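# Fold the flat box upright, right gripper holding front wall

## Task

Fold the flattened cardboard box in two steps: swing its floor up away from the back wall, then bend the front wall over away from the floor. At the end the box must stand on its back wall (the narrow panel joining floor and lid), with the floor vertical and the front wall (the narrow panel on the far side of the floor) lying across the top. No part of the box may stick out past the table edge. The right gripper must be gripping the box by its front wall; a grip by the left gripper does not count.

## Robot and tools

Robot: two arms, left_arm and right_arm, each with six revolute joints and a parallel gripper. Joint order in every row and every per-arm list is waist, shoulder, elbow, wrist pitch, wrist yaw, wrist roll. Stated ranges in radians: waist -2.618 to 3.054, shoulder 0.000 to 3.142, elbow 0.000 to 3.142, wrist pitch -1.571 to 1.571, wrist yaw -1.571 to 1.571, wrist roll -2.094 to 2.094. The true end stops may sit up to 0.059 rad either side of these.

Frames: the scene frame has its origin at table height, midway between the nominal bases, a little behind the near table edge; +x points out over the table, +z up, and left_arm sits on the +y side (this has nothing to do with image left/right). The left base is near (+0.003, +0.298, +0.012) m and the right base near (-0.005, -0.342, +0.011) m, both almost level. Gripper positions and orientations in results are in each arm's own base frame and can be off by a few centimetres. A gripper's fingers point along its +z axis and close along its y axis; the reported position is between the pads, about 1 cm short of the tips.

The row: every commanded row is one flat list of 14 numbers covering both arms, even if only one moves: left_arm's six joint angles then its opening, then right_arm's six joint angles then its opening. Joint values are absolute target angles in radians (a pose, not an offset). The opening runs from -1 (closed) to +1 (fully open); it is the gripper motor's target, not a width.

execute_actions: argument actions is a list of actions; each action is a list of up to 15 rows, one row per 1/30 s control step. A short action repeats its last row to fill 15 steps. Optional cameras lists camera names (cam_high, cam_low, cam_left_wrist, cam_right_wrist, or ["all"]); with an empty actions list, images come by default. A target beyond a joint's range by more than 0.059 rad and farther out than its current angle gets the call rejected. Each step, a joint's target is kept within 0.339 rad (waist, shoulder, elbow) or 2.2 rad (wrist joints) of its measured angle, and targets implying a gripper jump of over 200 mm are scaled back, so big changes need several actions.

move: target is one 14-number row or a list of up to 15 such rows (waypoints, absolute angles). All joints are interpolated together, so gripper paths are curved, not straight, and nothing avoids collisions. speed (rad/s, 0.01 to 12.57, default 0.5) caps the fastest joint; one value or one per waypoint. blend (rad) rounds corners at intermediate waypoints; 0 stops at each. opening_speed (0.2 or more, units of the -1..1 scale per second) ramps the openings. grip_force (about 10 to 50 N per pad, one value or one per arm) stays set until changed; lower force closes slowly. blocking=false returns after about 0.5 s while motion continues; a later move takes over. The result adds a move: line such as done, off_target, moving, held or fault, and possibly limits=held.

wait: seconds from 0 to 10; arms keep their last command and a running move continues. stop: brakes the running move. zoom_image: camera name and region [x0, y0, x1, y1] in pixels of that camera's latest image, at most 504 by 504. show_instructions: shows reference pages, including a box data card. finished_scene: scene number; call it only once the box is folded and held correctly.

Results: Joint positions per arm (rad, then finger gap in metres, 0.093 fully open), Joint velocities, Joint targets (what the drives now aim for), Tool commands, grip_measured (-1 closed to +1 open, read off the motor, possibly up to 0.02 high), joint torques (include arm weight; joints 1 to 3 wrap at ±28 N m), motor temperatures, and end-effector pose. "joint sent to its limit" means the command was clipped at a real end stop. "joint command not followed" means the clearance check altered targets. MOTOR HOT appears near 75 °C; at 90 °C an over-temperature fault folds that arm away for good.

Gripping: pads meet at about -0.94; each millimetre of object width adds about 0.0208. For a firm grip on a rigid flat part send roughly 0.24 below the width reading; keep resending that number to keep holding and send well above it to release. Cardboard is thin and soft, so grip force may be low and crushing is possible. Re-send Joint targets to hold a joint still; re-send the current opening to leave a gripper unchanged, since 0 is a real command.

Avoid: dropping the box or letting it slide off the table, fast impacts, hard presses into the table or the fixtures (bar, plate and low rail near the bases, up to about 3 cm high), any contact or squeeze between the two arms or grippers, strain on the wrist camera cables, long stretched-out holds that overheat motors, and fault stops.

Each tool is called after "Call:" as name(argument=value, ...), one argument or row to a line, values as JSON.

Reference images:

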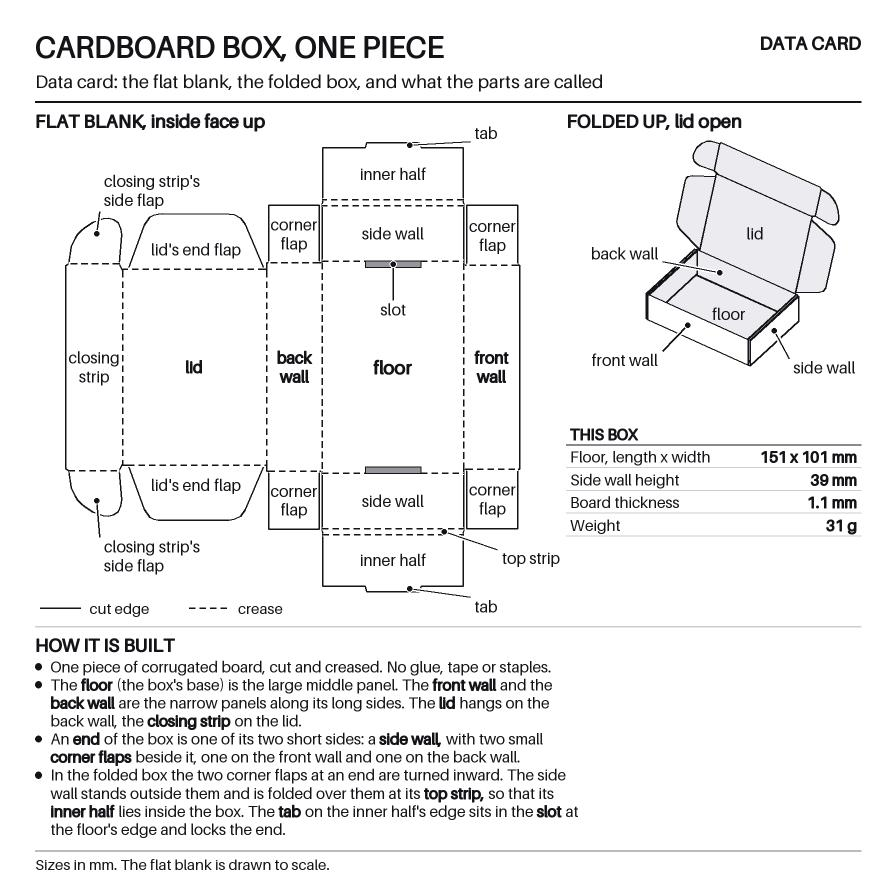

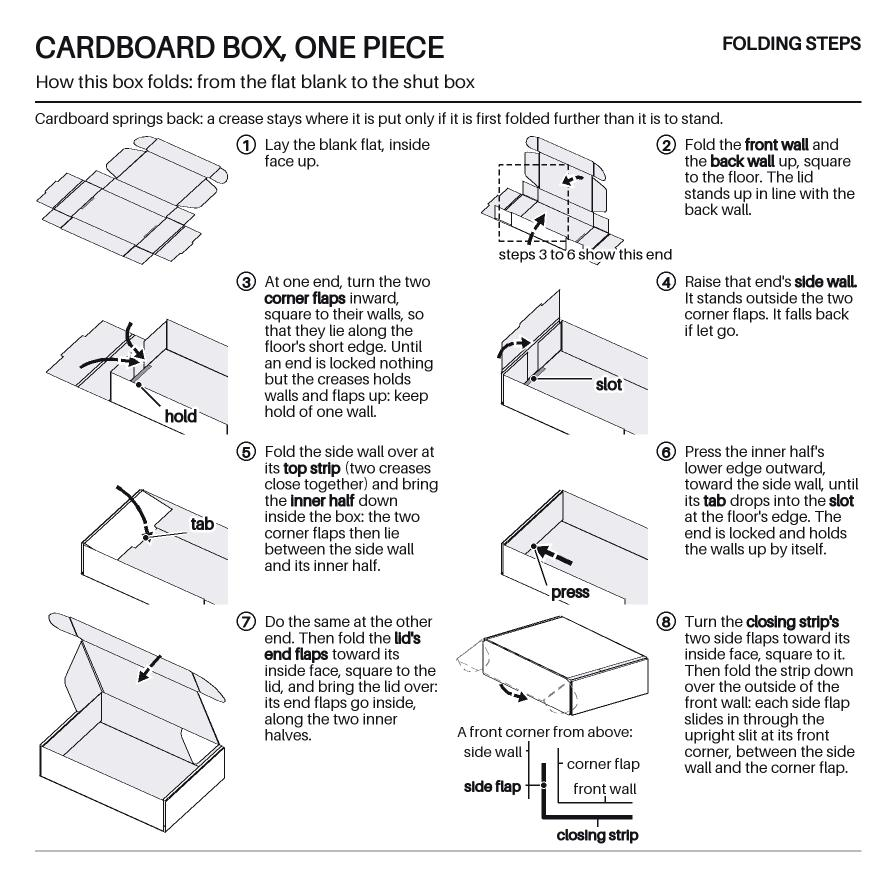

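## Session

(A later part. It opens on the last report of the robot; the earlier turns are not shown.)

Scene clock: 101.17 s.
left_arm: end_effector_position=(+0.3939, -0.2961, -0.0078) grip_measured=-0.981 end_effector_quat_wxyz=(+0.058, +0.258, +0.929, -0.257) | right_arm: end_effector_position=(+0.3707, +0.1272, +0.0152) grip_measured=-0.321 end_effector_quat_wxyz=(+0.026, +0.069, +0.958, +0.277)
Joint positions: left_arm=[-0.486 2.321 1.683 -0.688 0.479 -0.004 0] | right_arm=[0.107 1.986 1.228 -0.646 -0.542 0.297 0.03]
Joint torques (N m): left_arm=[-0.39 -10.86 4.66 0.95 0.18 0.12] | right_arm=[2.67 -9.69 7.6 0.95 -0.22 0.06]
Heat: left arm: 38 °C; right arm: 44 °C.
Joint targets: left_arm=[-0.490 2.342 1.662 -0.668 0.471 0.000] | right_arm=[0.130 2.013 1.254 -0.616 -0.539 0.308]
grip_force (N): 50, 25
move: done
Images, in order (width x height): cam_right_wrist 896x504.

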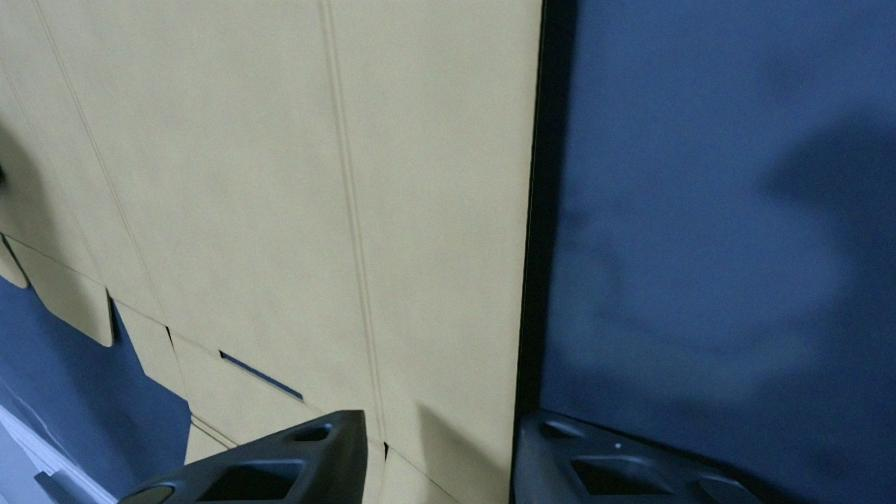

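Call:
move(
  target=[
    [-0.49, 2.342, 1.662, -0.668, 0.47, 0.0, -1, 0.130, 1.920, 1.278, -0.727, -0.540, 0.308, -0.32],
    [-0.49, 2.342, 1.662, -0.668, 0.47, 0.0, -1, 0.019, 1.970, 1.171, -0.591, -0.790, 0.197, -0.32],
    [-0.49, 2.342, 1.662, -0.668, 0.47, 0.0, -1, -0.05, 2.046, 1.138, -0.537, -0.982, 0.132, -0.32],
  ],
  speed=[0.4, 0.3, 0.3],
  blend=[0, 0.04, 0],
  cameras=["cam_right_wrist", "cam_low"],
)

Call:
zoom_image(
  camera="cam_low",
  region=[170, 220, 330, 310],
)

Scene clock: 109.87 s.
left_arm: end_effector_position=(+0.3939, -0.2961, -0.0078) grip_measured=-0.981 end_effector_quat_wxyz=(+0.058, +0.258, +0.929, -0.257) | right_arm: end_effector_position=(+0.3700, +0.1187, +0.0311) grip_measured=-0.321 end_effector_quat_wxyz=(+0.042, +0.055, +0.886, +0.458)
Joint positions: left_arm=[-0.486 2.321 1.683 -0.688 0.479 -0.004 0] | right_arm=[-0.049 2.024 1.15 -0.552 -0.948 0.148 0.03]
Joint torques (N m): left_arm=[-0.46 -10.88 4.53 0.97 0.17 0.15] | right_arm=[0.5 -9.99 4.3 0.71 -0.8 -0.19]
Heat: left arm: 39 °C; right arm: 44 °C.
Joint targets: left_arm=[-0.490 2.342 1.662 -0.668 0.470 0.000] | right_arm=[-0.050 2.047 1.139 -0.537 -0.983 0.132]
grip_force (N): 50, 25
move: done
Images, in order (width x height): cam_low 504x504, cam_right_wrist 896x504.

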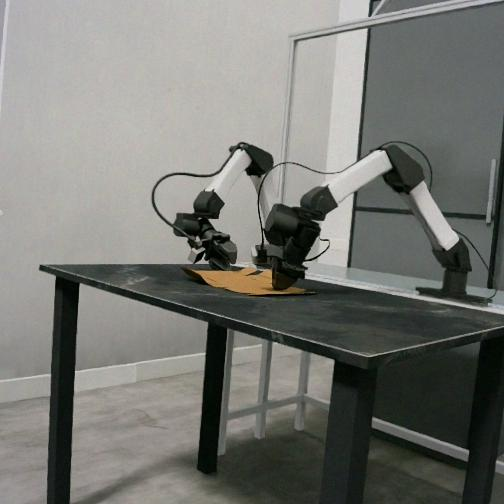

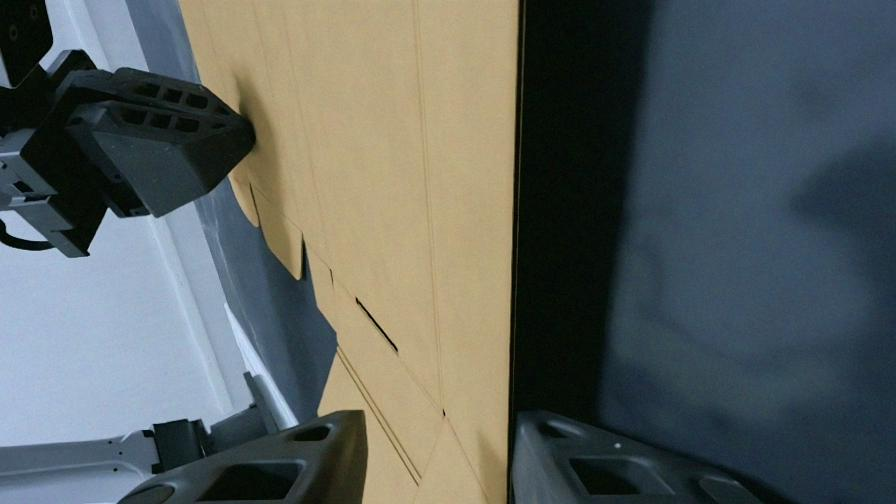

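Scaled by 3.150 from the camera's 504x504 image, which has a finer 720x720 frame.

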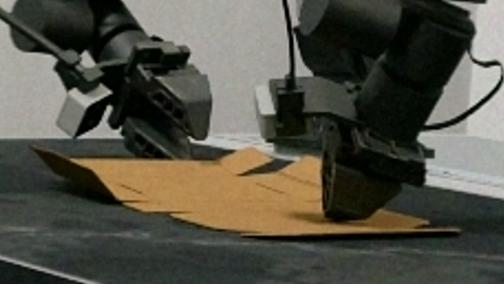

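Call:
move(
  target=[
    [-0.49, 2.342, 1.662, -0.668, 0.47, 0.0, -1, 0.012, 2.040, 1.135, -0.474, -0.940, 0.232, -0.32],
  ],
  speed=0.15,
  cameras=["cam_right_wrist", "cam_low"],
)

Call:
zoom_image(
  camera="cam_low",
  region=[170, 220, 330, 310],
)

Scene clock: 113.53 s.
left_arm: end_effector_position=(+0.3939, -0.2961, -0.0078) grip_measured=-0.981 end_effector_quat_wxyz=(+0.058, +0.258, +0.929, -0.257) | right_arm: end_effector_position=(+0.3737, +0.1373, +0.0329) grip_measured=-0.321 end_effector_quat_wxyz=(+0.039, +0.052, +0.885, +0.462)
Joint positions: left_arm=[-0.486 2.321 1.683 -0.688 0.479 -0.004 0] | right_arm=[0.001 2.024 1.15 -0.492 -0.948 0.223 0.03]
Joint torques (N m): left_arm=[-0.44 -10.91 4.63 0.98 0.16 0.14] | right_arm=[1.57 -10.77 4.05 0.85 -0.35 0.01]
Heat: left arm: 39 °C; right arm: 45 °C.
Joint targets: left_arm=[-0.490 2.342 1.662 -0.668 0.470 0.000] | right_arm=[0.012 2.040 1.135 -0.474 -0.940 0.232]
grip_force (N): 50, 25
move: done
Images, in order (width x height): cam_low 504x504, cam_right_wrist 896x504.

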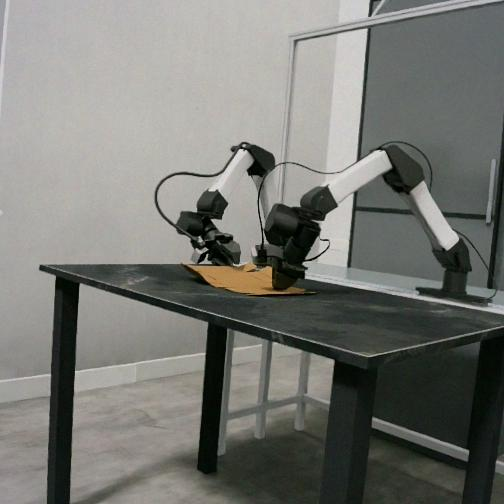

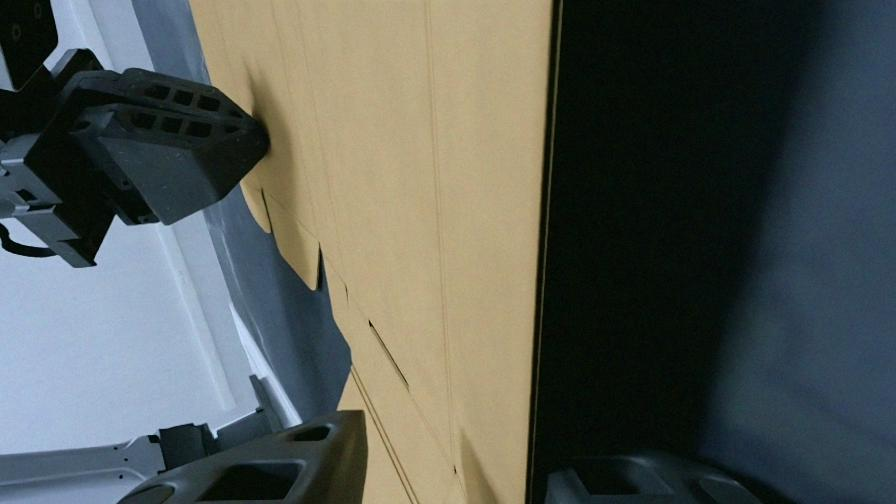

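Scaled by 3.150 from the camera's 504x504 image, which has a finer 720x720 frame.

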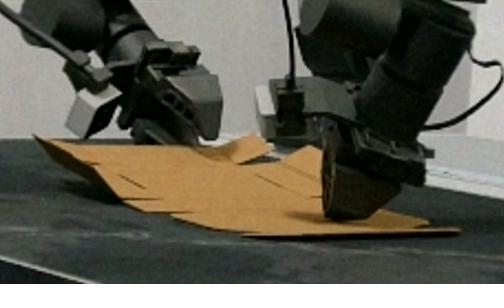

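Call:
move(
  target=[-0.49, 2.342, 1.662, -0.668, 0.47, 0.0, -1, -0.020, 2.071, 1.123, -0.458, -0.945, 0.185, -1],
  speed=0.02,
  opening_speed=0.3,
  grip_force=[50, 25],
  cameras=["cam_low", "cam_right_wrist"],
)

Call:
zoom_image(
  camera="cam_low",
  region=[170, 220, 330, 310],
)

Scene clock: 118.77 s.
left_arm: end_effector_position=(+0.3939, -0.2961, -0.0078) grip_measured=-0.981 end_effector_quat_wxyz=(+0.058, +0.258, +0.929, -0.257) | right_arm: end_effector_position=(+0.3730, +0.1361, +0.0252) grip_measured=-0.967 end_effector_quat_wxyz=(+0.050, +0.034, +0.886, +0.460)
Joint positions: left_arm=[-0.486 2.321 1.683 -0.688 0.479 -0.004 0] | right_arm=[-0.002 2.039 1.136 -0.465 -0.948 0.179 0]
Joint torques (N m): left_arm=[-0.44 -10.81 4.67 0.96 0.16 0.14] | right_arm=[-0.09 -9.22 4.11 0.73 -0.41 -0.07]
Heat: left arm: 39 °C; right arm: 46 °C.
Joint targets: left_arm=[-0.490 2.342 1.662 -0.669 0.470 0.000] | right_arm=[-0.009 2.071 1.123 -0.458 -0.945 0.177]
grip_force (N): 50, 25
move: done
Images, in order (width x height): cam_low 504x504, cam_right_wrist 896x504.

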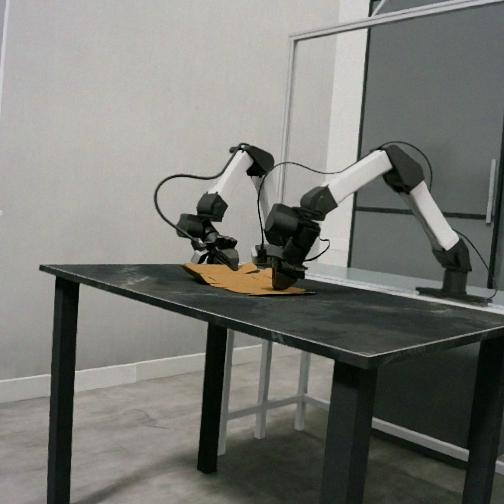

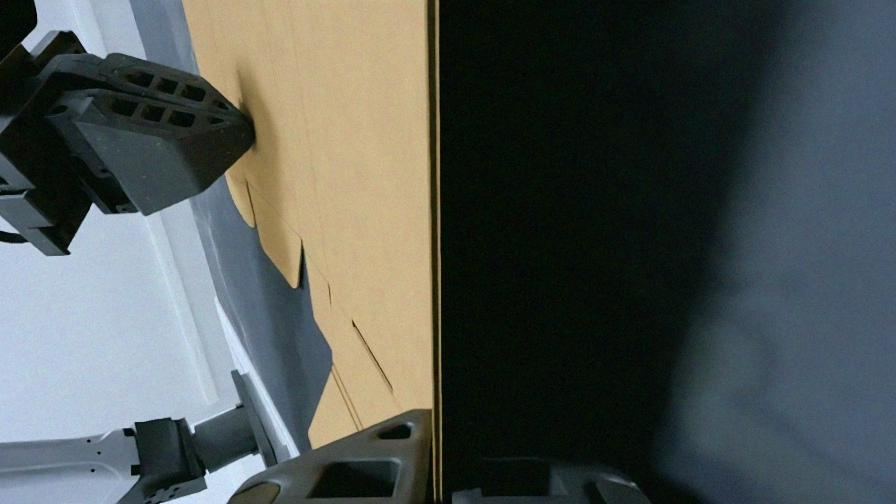

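Scaled by 3.150 from the camera's 504x504 image, which has a finer 720x720 frame.

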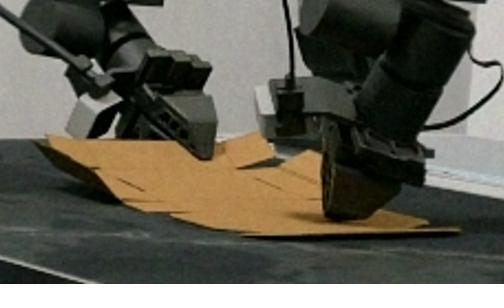

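Call:
move(
  target=[
    [-0.49, 2.15, 1.80, -0.95, 0.47, 0.0, -1, -0.009, 2.071, 1.123, -0.458, -0.945, 0.177, -1],
    [-0.40, 2.0, 1.65, -0.85, 0.55, 0.0, -1, 0.2585, 1.985, 1.319, -0.702, -0.390, 0.446, -1],
    [-0.25, 1.9, 1.50, -0.80, 0.60, 0.0, -1, 0.545, 2.224, 1.745, -1.118, 0.056, 0.693, -1],
    [-0.10, 1.9, 1.45, -0.83, 0.70, 0.0, -1, 0.882, 2.520, 2.228, -1.320, 0.055, 0.831, -1],
  ],
  speed=[0.5, 0.35, 0.35, 0.2],
  blend=[0.01, 0.05, 0.05, 0],
  cameras=["all"],
)

Call:
zoom_image(
  camera="cam_low",
  region=[230, 220, 390, 310],
)

Scene clock: 133.90 s.
left_arm: end_effector_position=(+0.4000, -0.1492, +0.1094) grip_measured=-0.981 end_effector_quat_wxyz=(+0.111, +0.093, +0.930, -0.338) | right_arm: end_effector_position=(+0.3154, +0.3614, +0.0216) grip_measured=-0.975 end_effector_quat_wxyz=(+0.009, -0.022, +1.000, -0.012)
Joint positions: left_arm=[-0.106 1.925 1.466 -0.837 0.682 -0.004 0] | right_arm=[0.863 2.484 2.201 -1.293 0.029 0.819 0]
Joint torques (N m): left_arm=[0.35 -12.25 5.33 0.91 0.49 0.14] | right_arm=[1.24 -13.71 7.97 -0.09 0.3 0.11]
Heat: left arm: 41 °C; right arm: 46 °C.
Joint targets: left_arm=[-0.101 1.900 1.450 -0.830 0.699 0.000] | right_arm=[0.871 2.520 2.227 -1.321 0.046 0.831]
grip_force (N): 50, 25
move: off_target (right_arm); right_arm: the shoulder is farthest, 0.036 rad from its target

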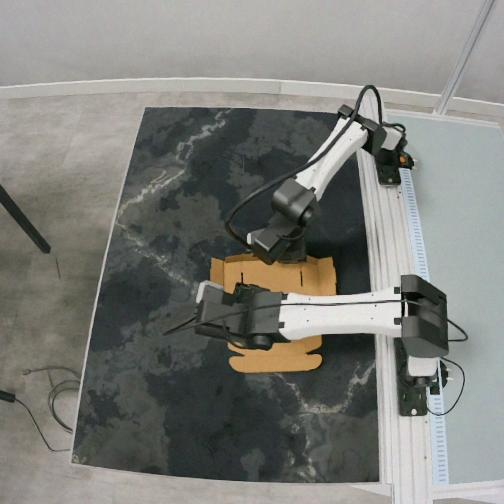

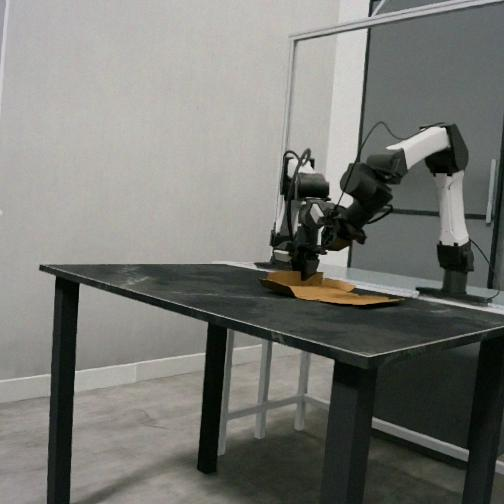

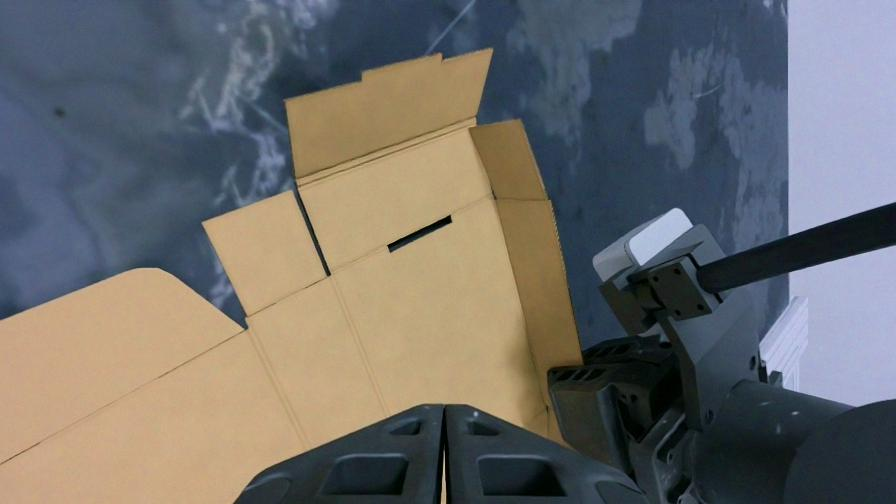

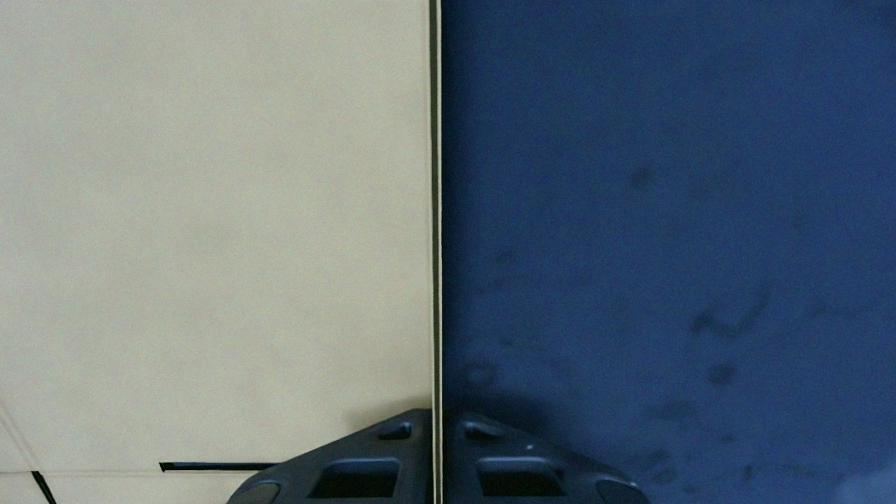

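Scaled by 3.150 from the camera's 504x504 image, which has a finer 720x720 frame.

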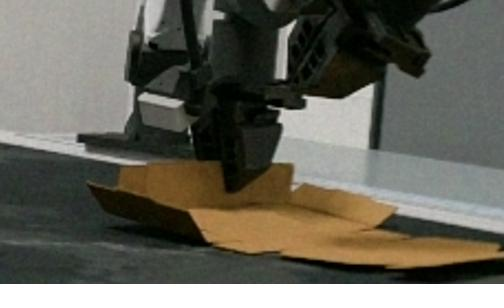

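Call:
move(
  target=[
    [-0.047,2.02,1.40,-0.83,0.70,0,-1,0.871,2.520,2.227,-1.321,0.046,0.831,-1],
    [-0.047,2.165,1.290,-0.715,0.70,0,-1,0.871,2.520,2.227,-1.321,0.046,0.831,-1],
  ],
  speed=[0.4,0.2],
  blend=[0.04,0],
  cameras=["cam_left_wrist","cam_low"],
)

Scene clock: 162.07 s.
left_arm: end_effector_position=(+0.3626, -0.1254, -0.0094) grip_measured=-0.981 end_effector_quat_wxyz=(-0.018, +0.015, +0.938, -0.345) | right_arm: end_effector_position=(+0.3145, +0.3603, +0.0216) grip_measured=-0.975 end_effector_quat_wxyz=(+0.007, -0.021, +1.000, -0.014)
Joint positions: left_arm=[-0.045 2.146 1.307 -0.752 0.705 -0.004 0] | right_arm=[0.863 2.484 2.201 -1.299 0.029 0.822 0]
Joint torques (N m): left_arm=[-0.24 -8.84 3.96 0.62 0.32 0.15] | right_arm=[1.25 -13.71 7.9 -0.03 0.31 0.08]
Motor temperatures (°C): left_arm=[20 43 28 25 23 22 21] | right_arm=[21 54 38 24 22 22 22]
Heat: left arm: 43 °C; right arm: 54 °C.
Joint targets: left_arm=[-0.046 2.165 1.290 -0.714 0.701 0.000] | right_arm=[0.871 2.520 2.227 -1.320 0.046 0.832]
grip_force (N): 50, 25
move: off_target (left_arm, right_arm); left_arm: the wrist pitch is farthest, 0.037 rad from its target; right_arm: the shoulder is farthest, 0.036 rad from its target
Images, in order (width x height): cam_low 504x504, cam_left_wrist 896x504.

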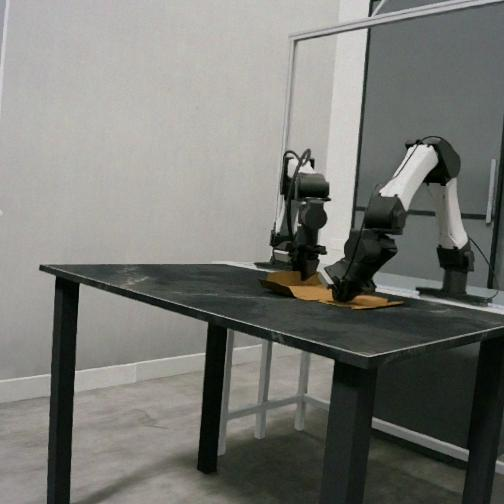

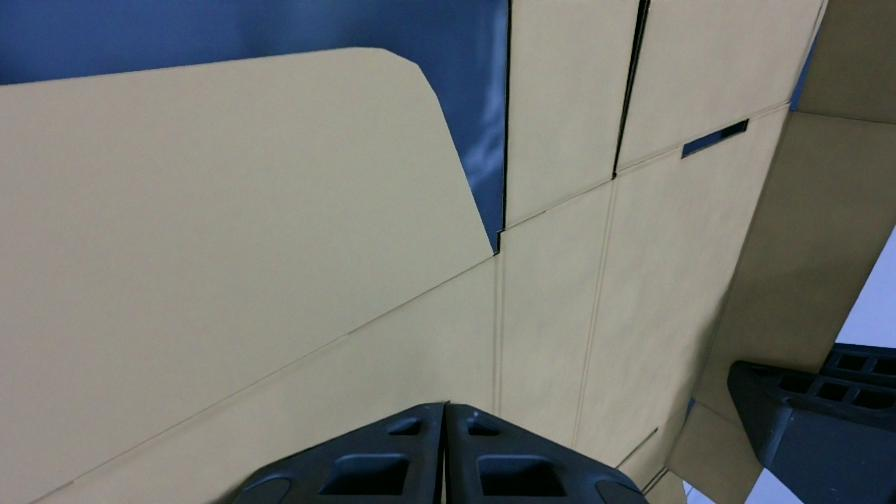

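Call:
move(
  target=[
    [-0.047,2.165,1.290,-0.715,0.70,0,-1,0.871,2.520,2.227,-1.321,0.046,0.831,-0.85],
    [-0.047,2.165,1.290,-0.715,0.70,0,-1,0.978,2.20,1.695,-0.816,0.327,0.890,-0.85],
    [-0.047,2.165,1.290,-0.715,0.70,0,-1,1.085,2.09,1.362,-0.395,0.630,0.895,-0.85],
  ],
  speed=[0.3,0.4,0.4],
  blend=[0,0.05,0],
  cameras=["cam_right_wrist","cam_low","cam_left_wrist"],
)

Scene clock: 167.87 s.
left_arm: end_effector_position=(+0.3623, -0.1287, -0.0094) grip_measured=-0.981 end_effector_quat_wxyz=(-0.017, +0.021, +0.938, -0.345) | right_arm: end_effector_position=(+0.3048, +0.3600, +0.0140) grip_measured=-0.851 end_effector_quat_wxyz=(+0.346, -0.023, +0.938, -0.005)
Joint positions: left_arm=[-0.054 2.146 1.307 -0.748 0.705 -0.004 0] | right_arm=[1.072 2.138 1.376 -0.415 0.603 0.898 0.004]
Joint torques (N m): left_arm=[-0.25 -8.81 3.89 0.57 0.31 0.17] | right_arm=[1.77 -19.06 4.77 1.25 0.73 0.03]
Motor temperatures (°C): left_arm=[20 42 28 25 23 22 21] | right_arm=[21 56 38 24 22 22 22]
Heat: left arm: 42 °C; right arm: 56 °C.
Joint targets: left_arm=[-0.056 2.165 1.290 -0.715 0.699 0.000] | right_arm=[1.085 2.090 1.362 -0.396 0.630 0.903]
grip_force (N): 50, 25
move: off_target (right_arm); right_arm: the shoulder is farthest, 0.048 rad from its target
Images, in order (width x height): cam_low 504x504, cam_left_wrist 896x504, cam_right_wrist 896x504.

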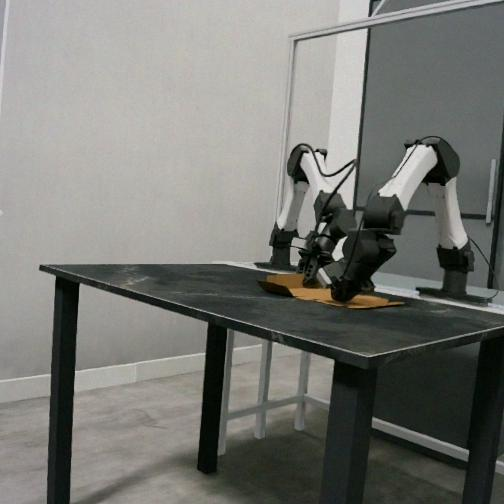

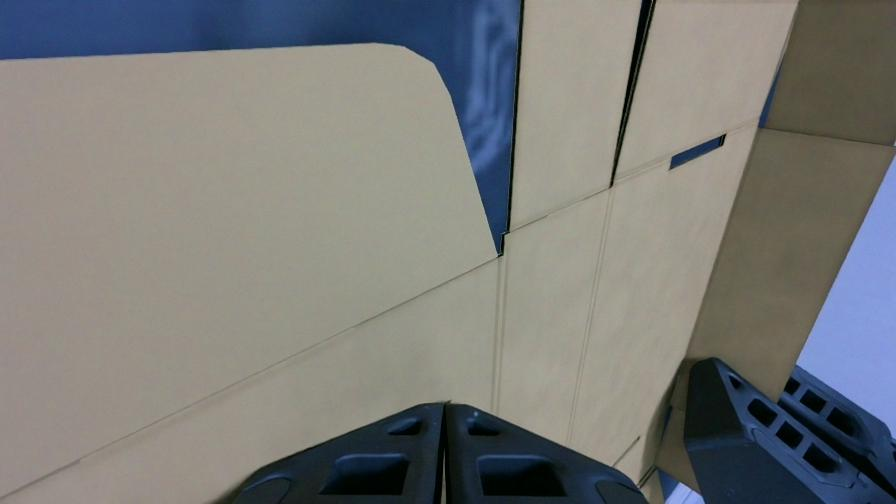

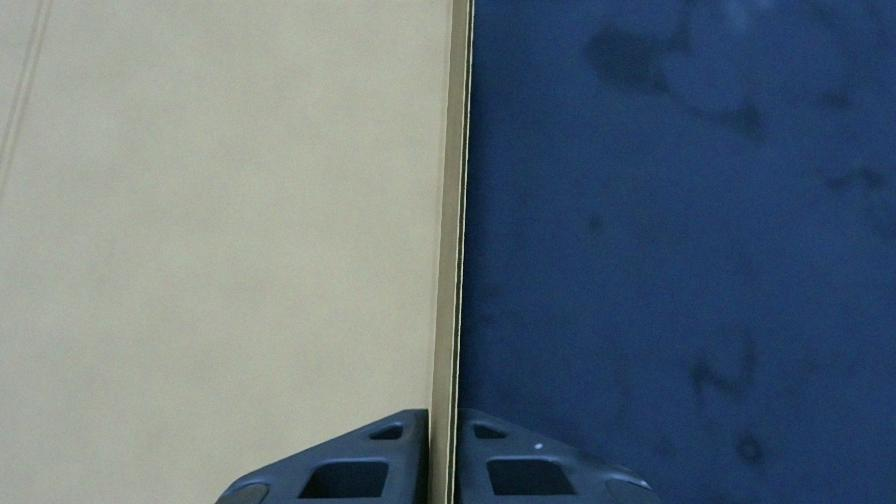

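Call:
move(
  target=[
    [-0.047,2.165,1.290,-0.715,0.70,0,-1,1.085,2.105,1.362,-0.396,0.630,0.900,-1],
    [-0.047,2.165,1.290,-0.715,0.70,0,-1,1.0986,2.077,1.5115,-0.600,0.638,0.910,-1],
    [-0.047,2.165,1.290,-0.715,0.70,0,-1,1.1266,2.159,1.711,-0.770,0.648,0.945,-1],
  ],
  speed=[0.3,0.3,0.3],
  blend=[0,0.04,0],
  cameras=["cam_right_wrist","cam_low","cam_left_wrist"],
)

Scene clock: 172.40 s.
left_arm: end_effector_position=(+0.3626, -0.1262, -0.0089) grip_measured=-0.981 end_effector_quat_wxyz=(-0.018, +0.014, +0.936, -0.352) | right_arm: end_effector_position=(+0.3073, +0.3847, +0.0859) grip_measured=-0.975 end_effector_quat_wxyz=(+0.351, -0.017, +0.936, -0.014)
Joint positions: left_arm=[-0.041 2.147 1.304 -0.748 0.72 -0.004 0] | right_arm=[1.101 2.138 1.681 -0.753 0.635 0.946 0]
Joint torques (N m): left_arm=[0.12 -8.96 4.23 0.57 0.2 0.14] | right_arm=[2.91 -12.81 8.77 0.76 0.6 -0.02]
Motor temperatures (°C): left_arm=[20 42 28 25 23 22 21] | right_arm=[21 57 38 24 22 22 22]
Heat: left arm: 42 °C; right arm: 57 °C.
Joint targets: left_arm=[-0.039 2.165 1.290 -0.715 0.701 0.000] | right_arm=[1.127 2.159 1.711 -0.769 0.647 0.945]
grip_force (N): 50, 25
move: done
Images, in order (width x height): cam_low 504x504, cam_left_wrist 896x504, cam_right_wrist 896x504.

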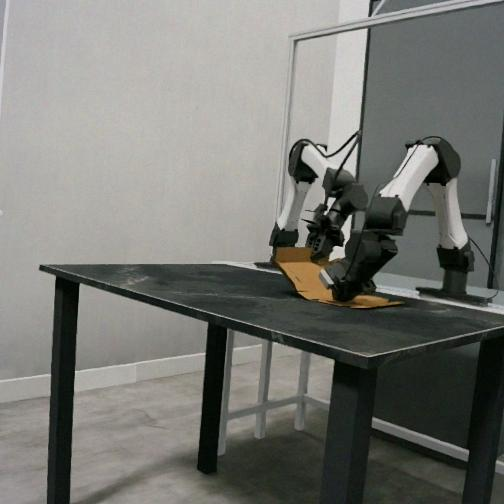

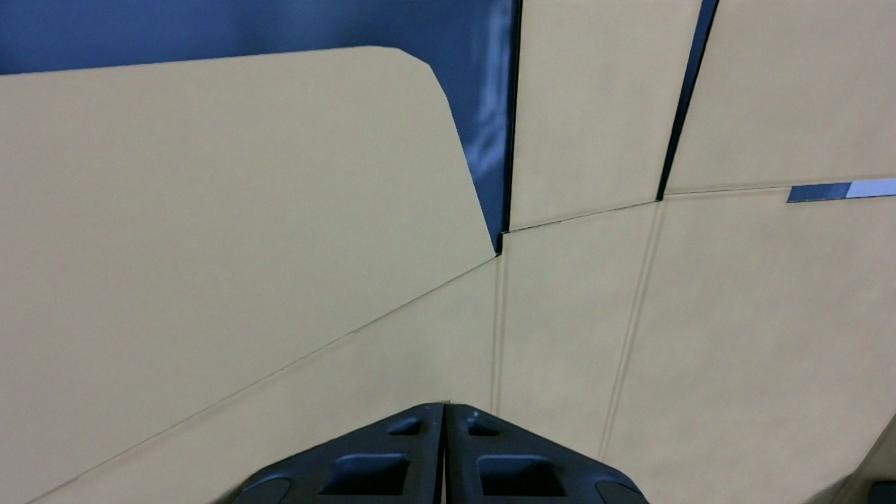

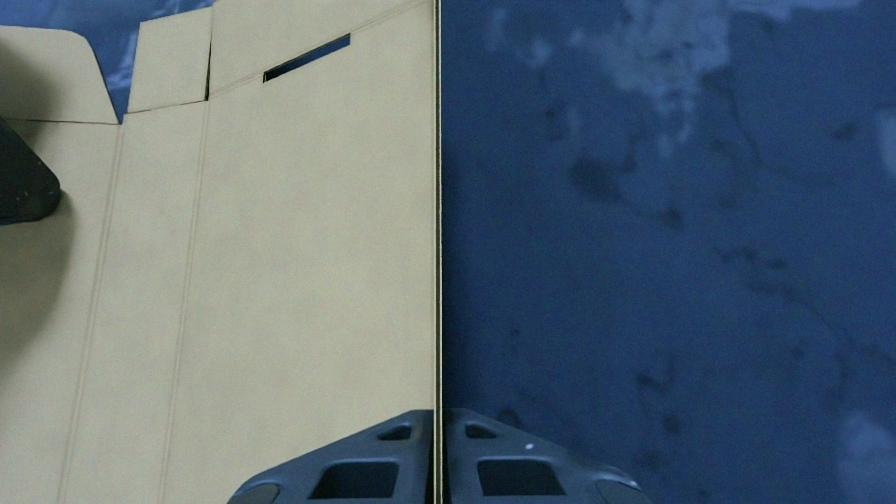

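Call:
move(
  target=[
    [-0.047,2.165,1.290,-0.715,0.70,0,-1,1.1622,2.279,1.992,-0.955,0.661,0.985,-1],
    [-0.047,2.165,1.290,-0.715,0.70,0,-1,1.1826,2.385,2.190,-1.053,0.668,1.010,-1],
  ],
  speed=0.3,
  blend=[0.05,0],
  cameras=["cam_right_wrist","cam_low","cam_left_wrist"],
)

Scene clock: 175.13 s.
left_arm: end_effector_position=(+0.3626, -0.1262, -0.0089) grip_measured=-0.981 end_effector_quat_wxyz=(-0.018, +0.014, +0.936, -0.352) | right_arm: end_effector_position=(+0.3039, +0.4416, +0.1192) grip_measured=-0.975 end_effector_quat_wxyz=(+0.351, -0.015, +0.936, -0.003)
Joint positions: left_arm=[-0.041 2.147 1.304 -0.748 0.72 -0.004 0] | right_arm=[1.158 2.346 2.161 -1.044 0.644 1.012 0]
Joint torques (N m): left_arm=[-0.55 -8.91 4.19 0.59 0.17 0.16] | right_arm=[2.89 -13.05 8.72 0.83 0.72 -0.02]
Motor temperatures (°C): left_arm=[20 42 28 25 23 22 21] | right_arm=[21 57 38 24 23 22 22]
Heat: left arm: 42 °C; right arm: 57 °C.
Joint targets: left_arm=[-0.047 2.165 1.290 -0.715 0.700 0.000] | right_arm=[1.183 2.384 2.190 -1.053 0.668 1.011]
grip_force (N): 50, 25
move: off_target (right_arm); right_arm: the shoulder is farthest, 0.039 rad from its target
Images, in order (width x height): cam_low 504x504, cam_left_wrist 896x504, cam_right_wrist 896x504.

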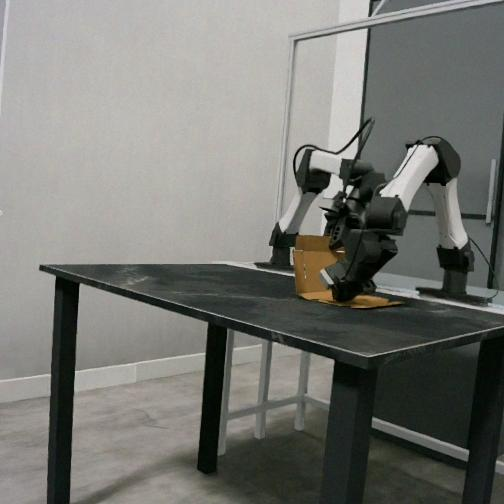

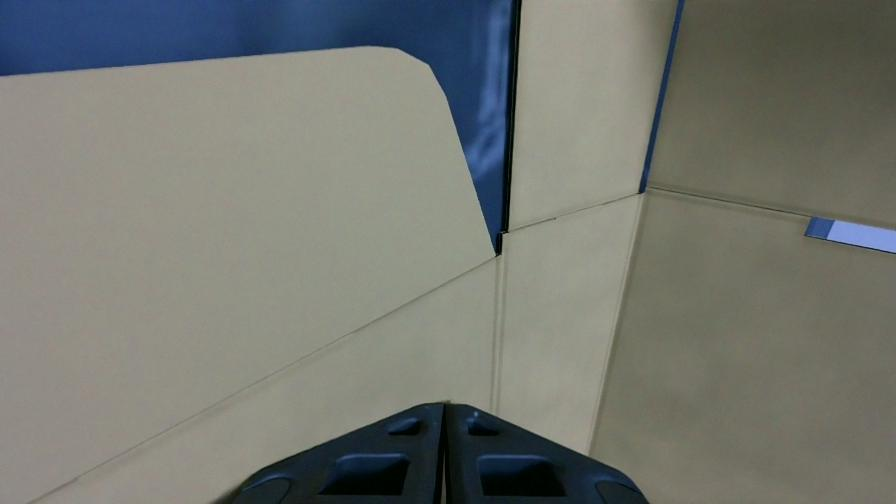

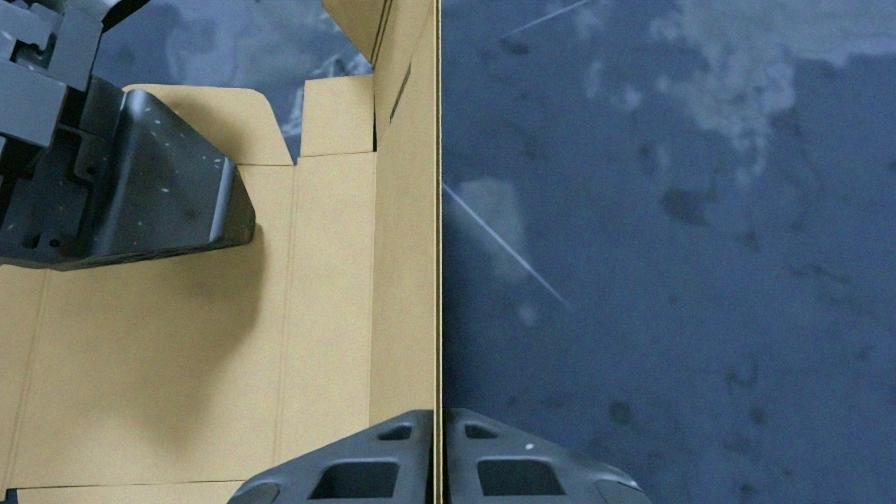

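Call:
move(
  target=[
    [-0.047,2.165,1.290,-0.715,0.70,0,-1,1.1826,2.385,2.190,-1.053,0.668,1.010,-0.56],
    [-0.047,2.165,1.290,-0.715,0.70,0,-1,1.239,2.2286,1.8192,-0.638,0.903,0.908,-0.56],
    [-0.047,2.165,1.290,-0.715,0.70,0,-1,1.280,2.189,1.5424,-0.124,1.119,0.693,-0.56],
    [-0.047,2.165,1.290,-0.715,0.70,0,-1,1.294,2.241,1.404,0.293,1.2085,0.459,-0.56],
    [-0.047,2.165,1.290,-0.715,0.70,0,-1,1.300,2.322,1.306,0.846,1.256,0.108,-0.56],
  ],
  speed=0.4,
  blend=[0,0.04,0.04,0.04,0],
  cameras=["cam_right_wrist","cam_low","cam_left_wrist"],
)

Scene clock: 184.10 s.
left_arm: end_effector_position=(+0.3652, -0.1263, -0.0095) grip_measured=-0.981 end_effector_quat_wxyz=(-0.012, +0.016, +0.936, -0.352) | right_arm: end_effector_position=(+0.2948, +0.4416, +0.1226) grip_measured=-0.561 end_effector_quat_wxyz=(+0.688, -0.033, +0.724, -0.010)
Joint positions: left_arm=[-0.041 2.149 1.304 -0.734 0.72 -0.004 0] | right_arm=[1.288 2.289 1.317 0.806 1.253 0.099 0.018]
Joint torques (N m): left_arm=[-0.58 -9.03 4.16 0.46 0.19 0.15] | right_arm=[1.62 -12.08 4.79 2.05 0.22 -0.01]
Motor temperatures (°C): left_arm=[20 41 28 25 23 22 21] | right_arm=[22 58 38 25 23 22 22]
Heat: left arm: 41 °C; right arm: 58 °C.
Joint targets: left_arm=[-0.047 2.165 1.290 -0.715 0.700 0.000] | right_arm=[1.300 2.323 1.306 0.845 1.257 0.098]
grip_force (N): 50, 25
move: off_target (right_arm); right_arm: the wrist pitch is farthest, 0.040 rad from its target
Images, in order (width x height): cam_low 504x504, cam_left_wrist 896x504, cam_right_wrist 896x504.

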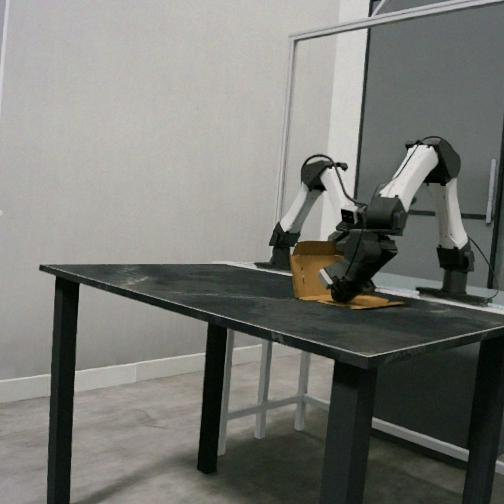

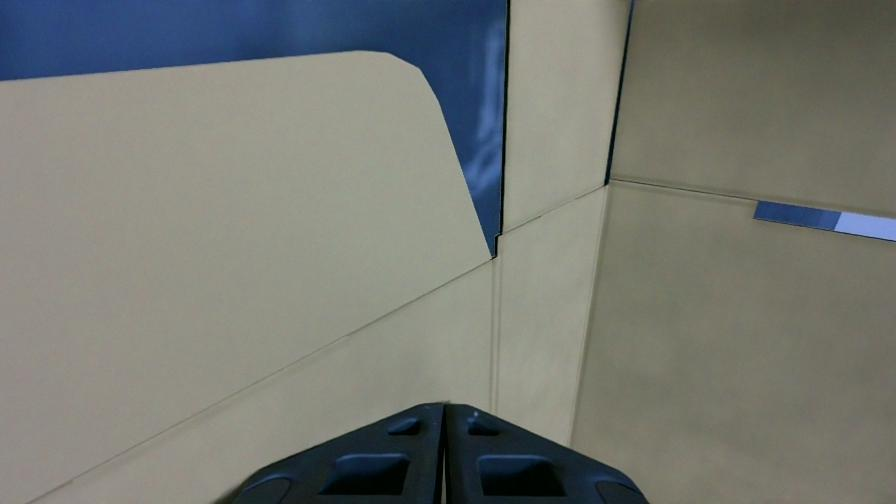

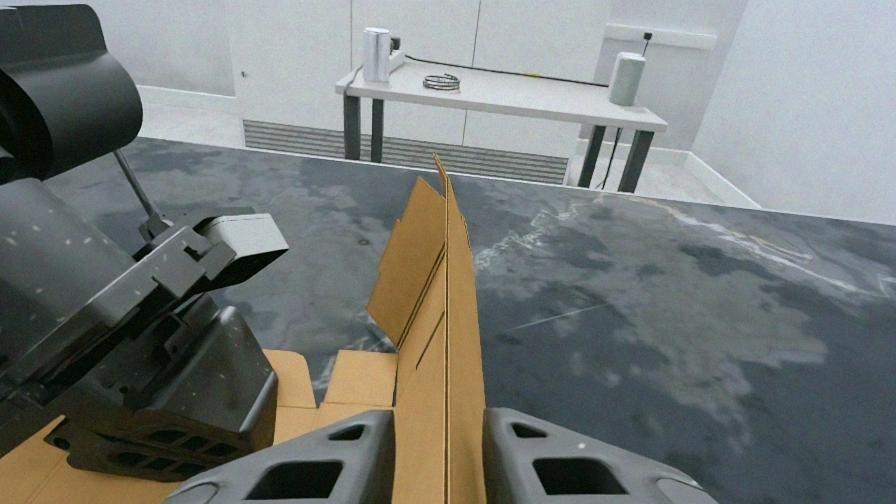

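Call:
zoom_image(
  camera="cam_low",
  region=[270, 190, 420, 340],
)

Call:
zoom_image(
  camera="cam_right_wrist",
  region=[296, 130, 646, 504],
)

Scaled by 3.360 from the camera's 504x504 image, which has a finer 720x720 frame.

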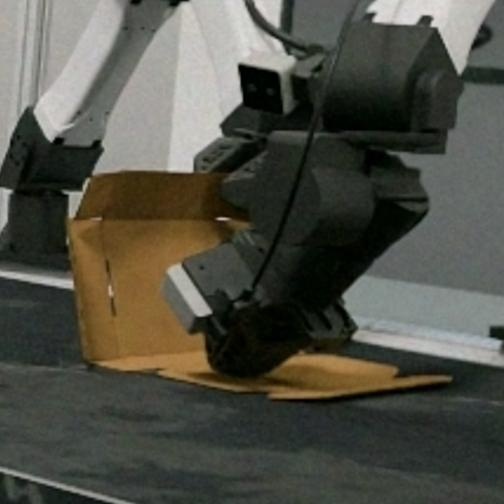

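Scaled by 1.348 from the camera's 896x504 image, which has a finer 1280x720 frame.

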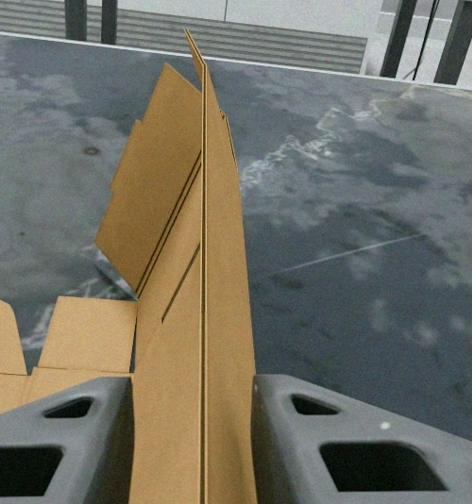

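Call:
zoom_image(
  camera="cam_low",
  region=[285, 205, 365, 285],
)

Scaled by 6.300 from the camera's 504x504 image, which has a finer 720x720 frame.

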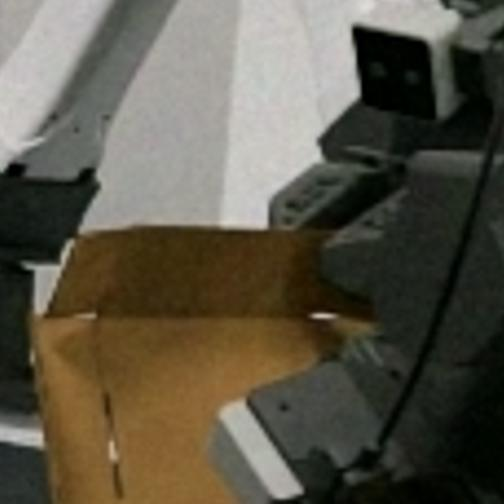

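Call:
move(
  target=[
    [-0.047,2.165,1.290,-0.715,0.70,0,-1,1.302,2.342,1.312,0.868,1.256,0.112,-0.56],
    [-0.047,2.165,1.290,-0.715,0.70,0,-1,1.302,2.342,1.312,0.868,1.256,0.112,-1],
  ],
  speed=0.3,
  grip_force=[50, 30],
  cameras=["cam_right_wrist","cam_low"],
)

Call:
zoom_image(
  camera="cam_low",
  region=[285, 205, 365, 285],
)

Scene clock: 200.67 s.
left_arm: end_effector_position=(+0.3667, -0.1264, -0.0095) grip_measured=-0.981 end_effector_quat_wxyz=(-0.008, +0.017, +0.936, -0.352) | right_arm: end_effector_position=(+0.2939, +0.4365, +0.1255) grip_measured=-0.974 end_effector_quat_wxyz=(+0.696, -0.003, +0.718, -0.008)
Joint positions: left_arm=[-0.041 2.149 1.304 -0.726 0.72 -0.004 0] | right_arm=[1.291 2.3 1.317 0.864 1.296 0.099 0]
Joint torques (N m): left_arm=[-0.68 -9.09 4.14 0.39 0.21 0.17] | right_arm=[1.46 -11.22 5.22 1.64 -0.17 0.1]
Motor temperatures (°C): left_arm=[20 40 28 24 23 22 21] | right_arm=[22 56 36 28 22 22 22]
Heat: left arm: 40 °C; right arm: 56 °C.
Joint targets: left_arm=[-0.047 2.165 1.290 -0.715 0.700 0.000] | right_arm=[1.301 2.342 1.312 0.869 1.265 0.112]
grip_force (N): 50, 30
move: off_target (right_arm); target 2's new numbers were sent with right_arm's shoulder 0.042 rad from that target; right_arm: the shoulder is farthest, 0.042 rad from its target
Images, in order (width x height): cam_low 504x504, cam_right_wrist 896x504.

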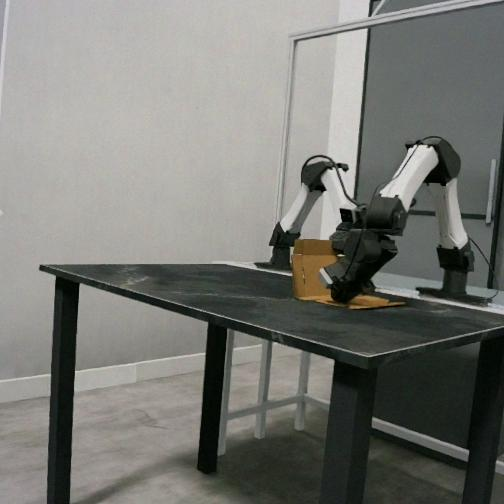

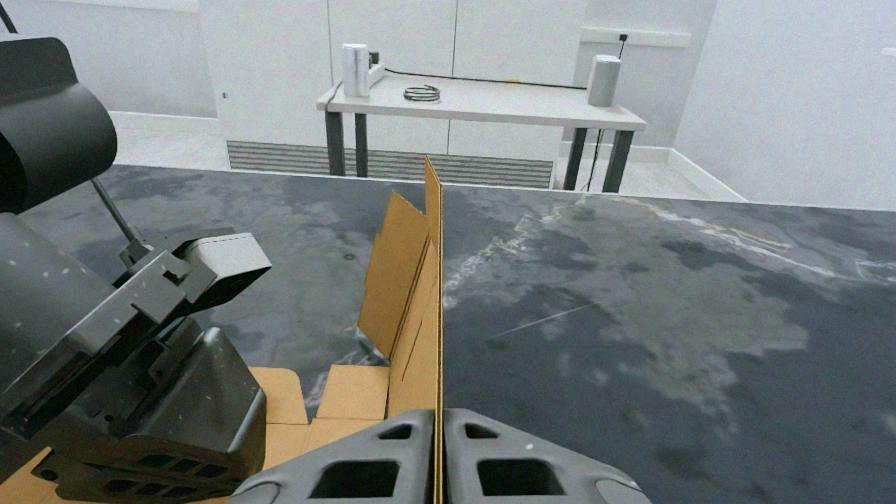

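Scaled by 6.300 from the camera's 504x504 image, which has a finer 720x720 frame.

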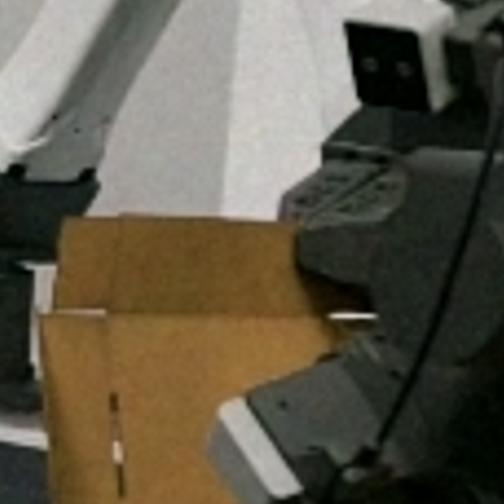

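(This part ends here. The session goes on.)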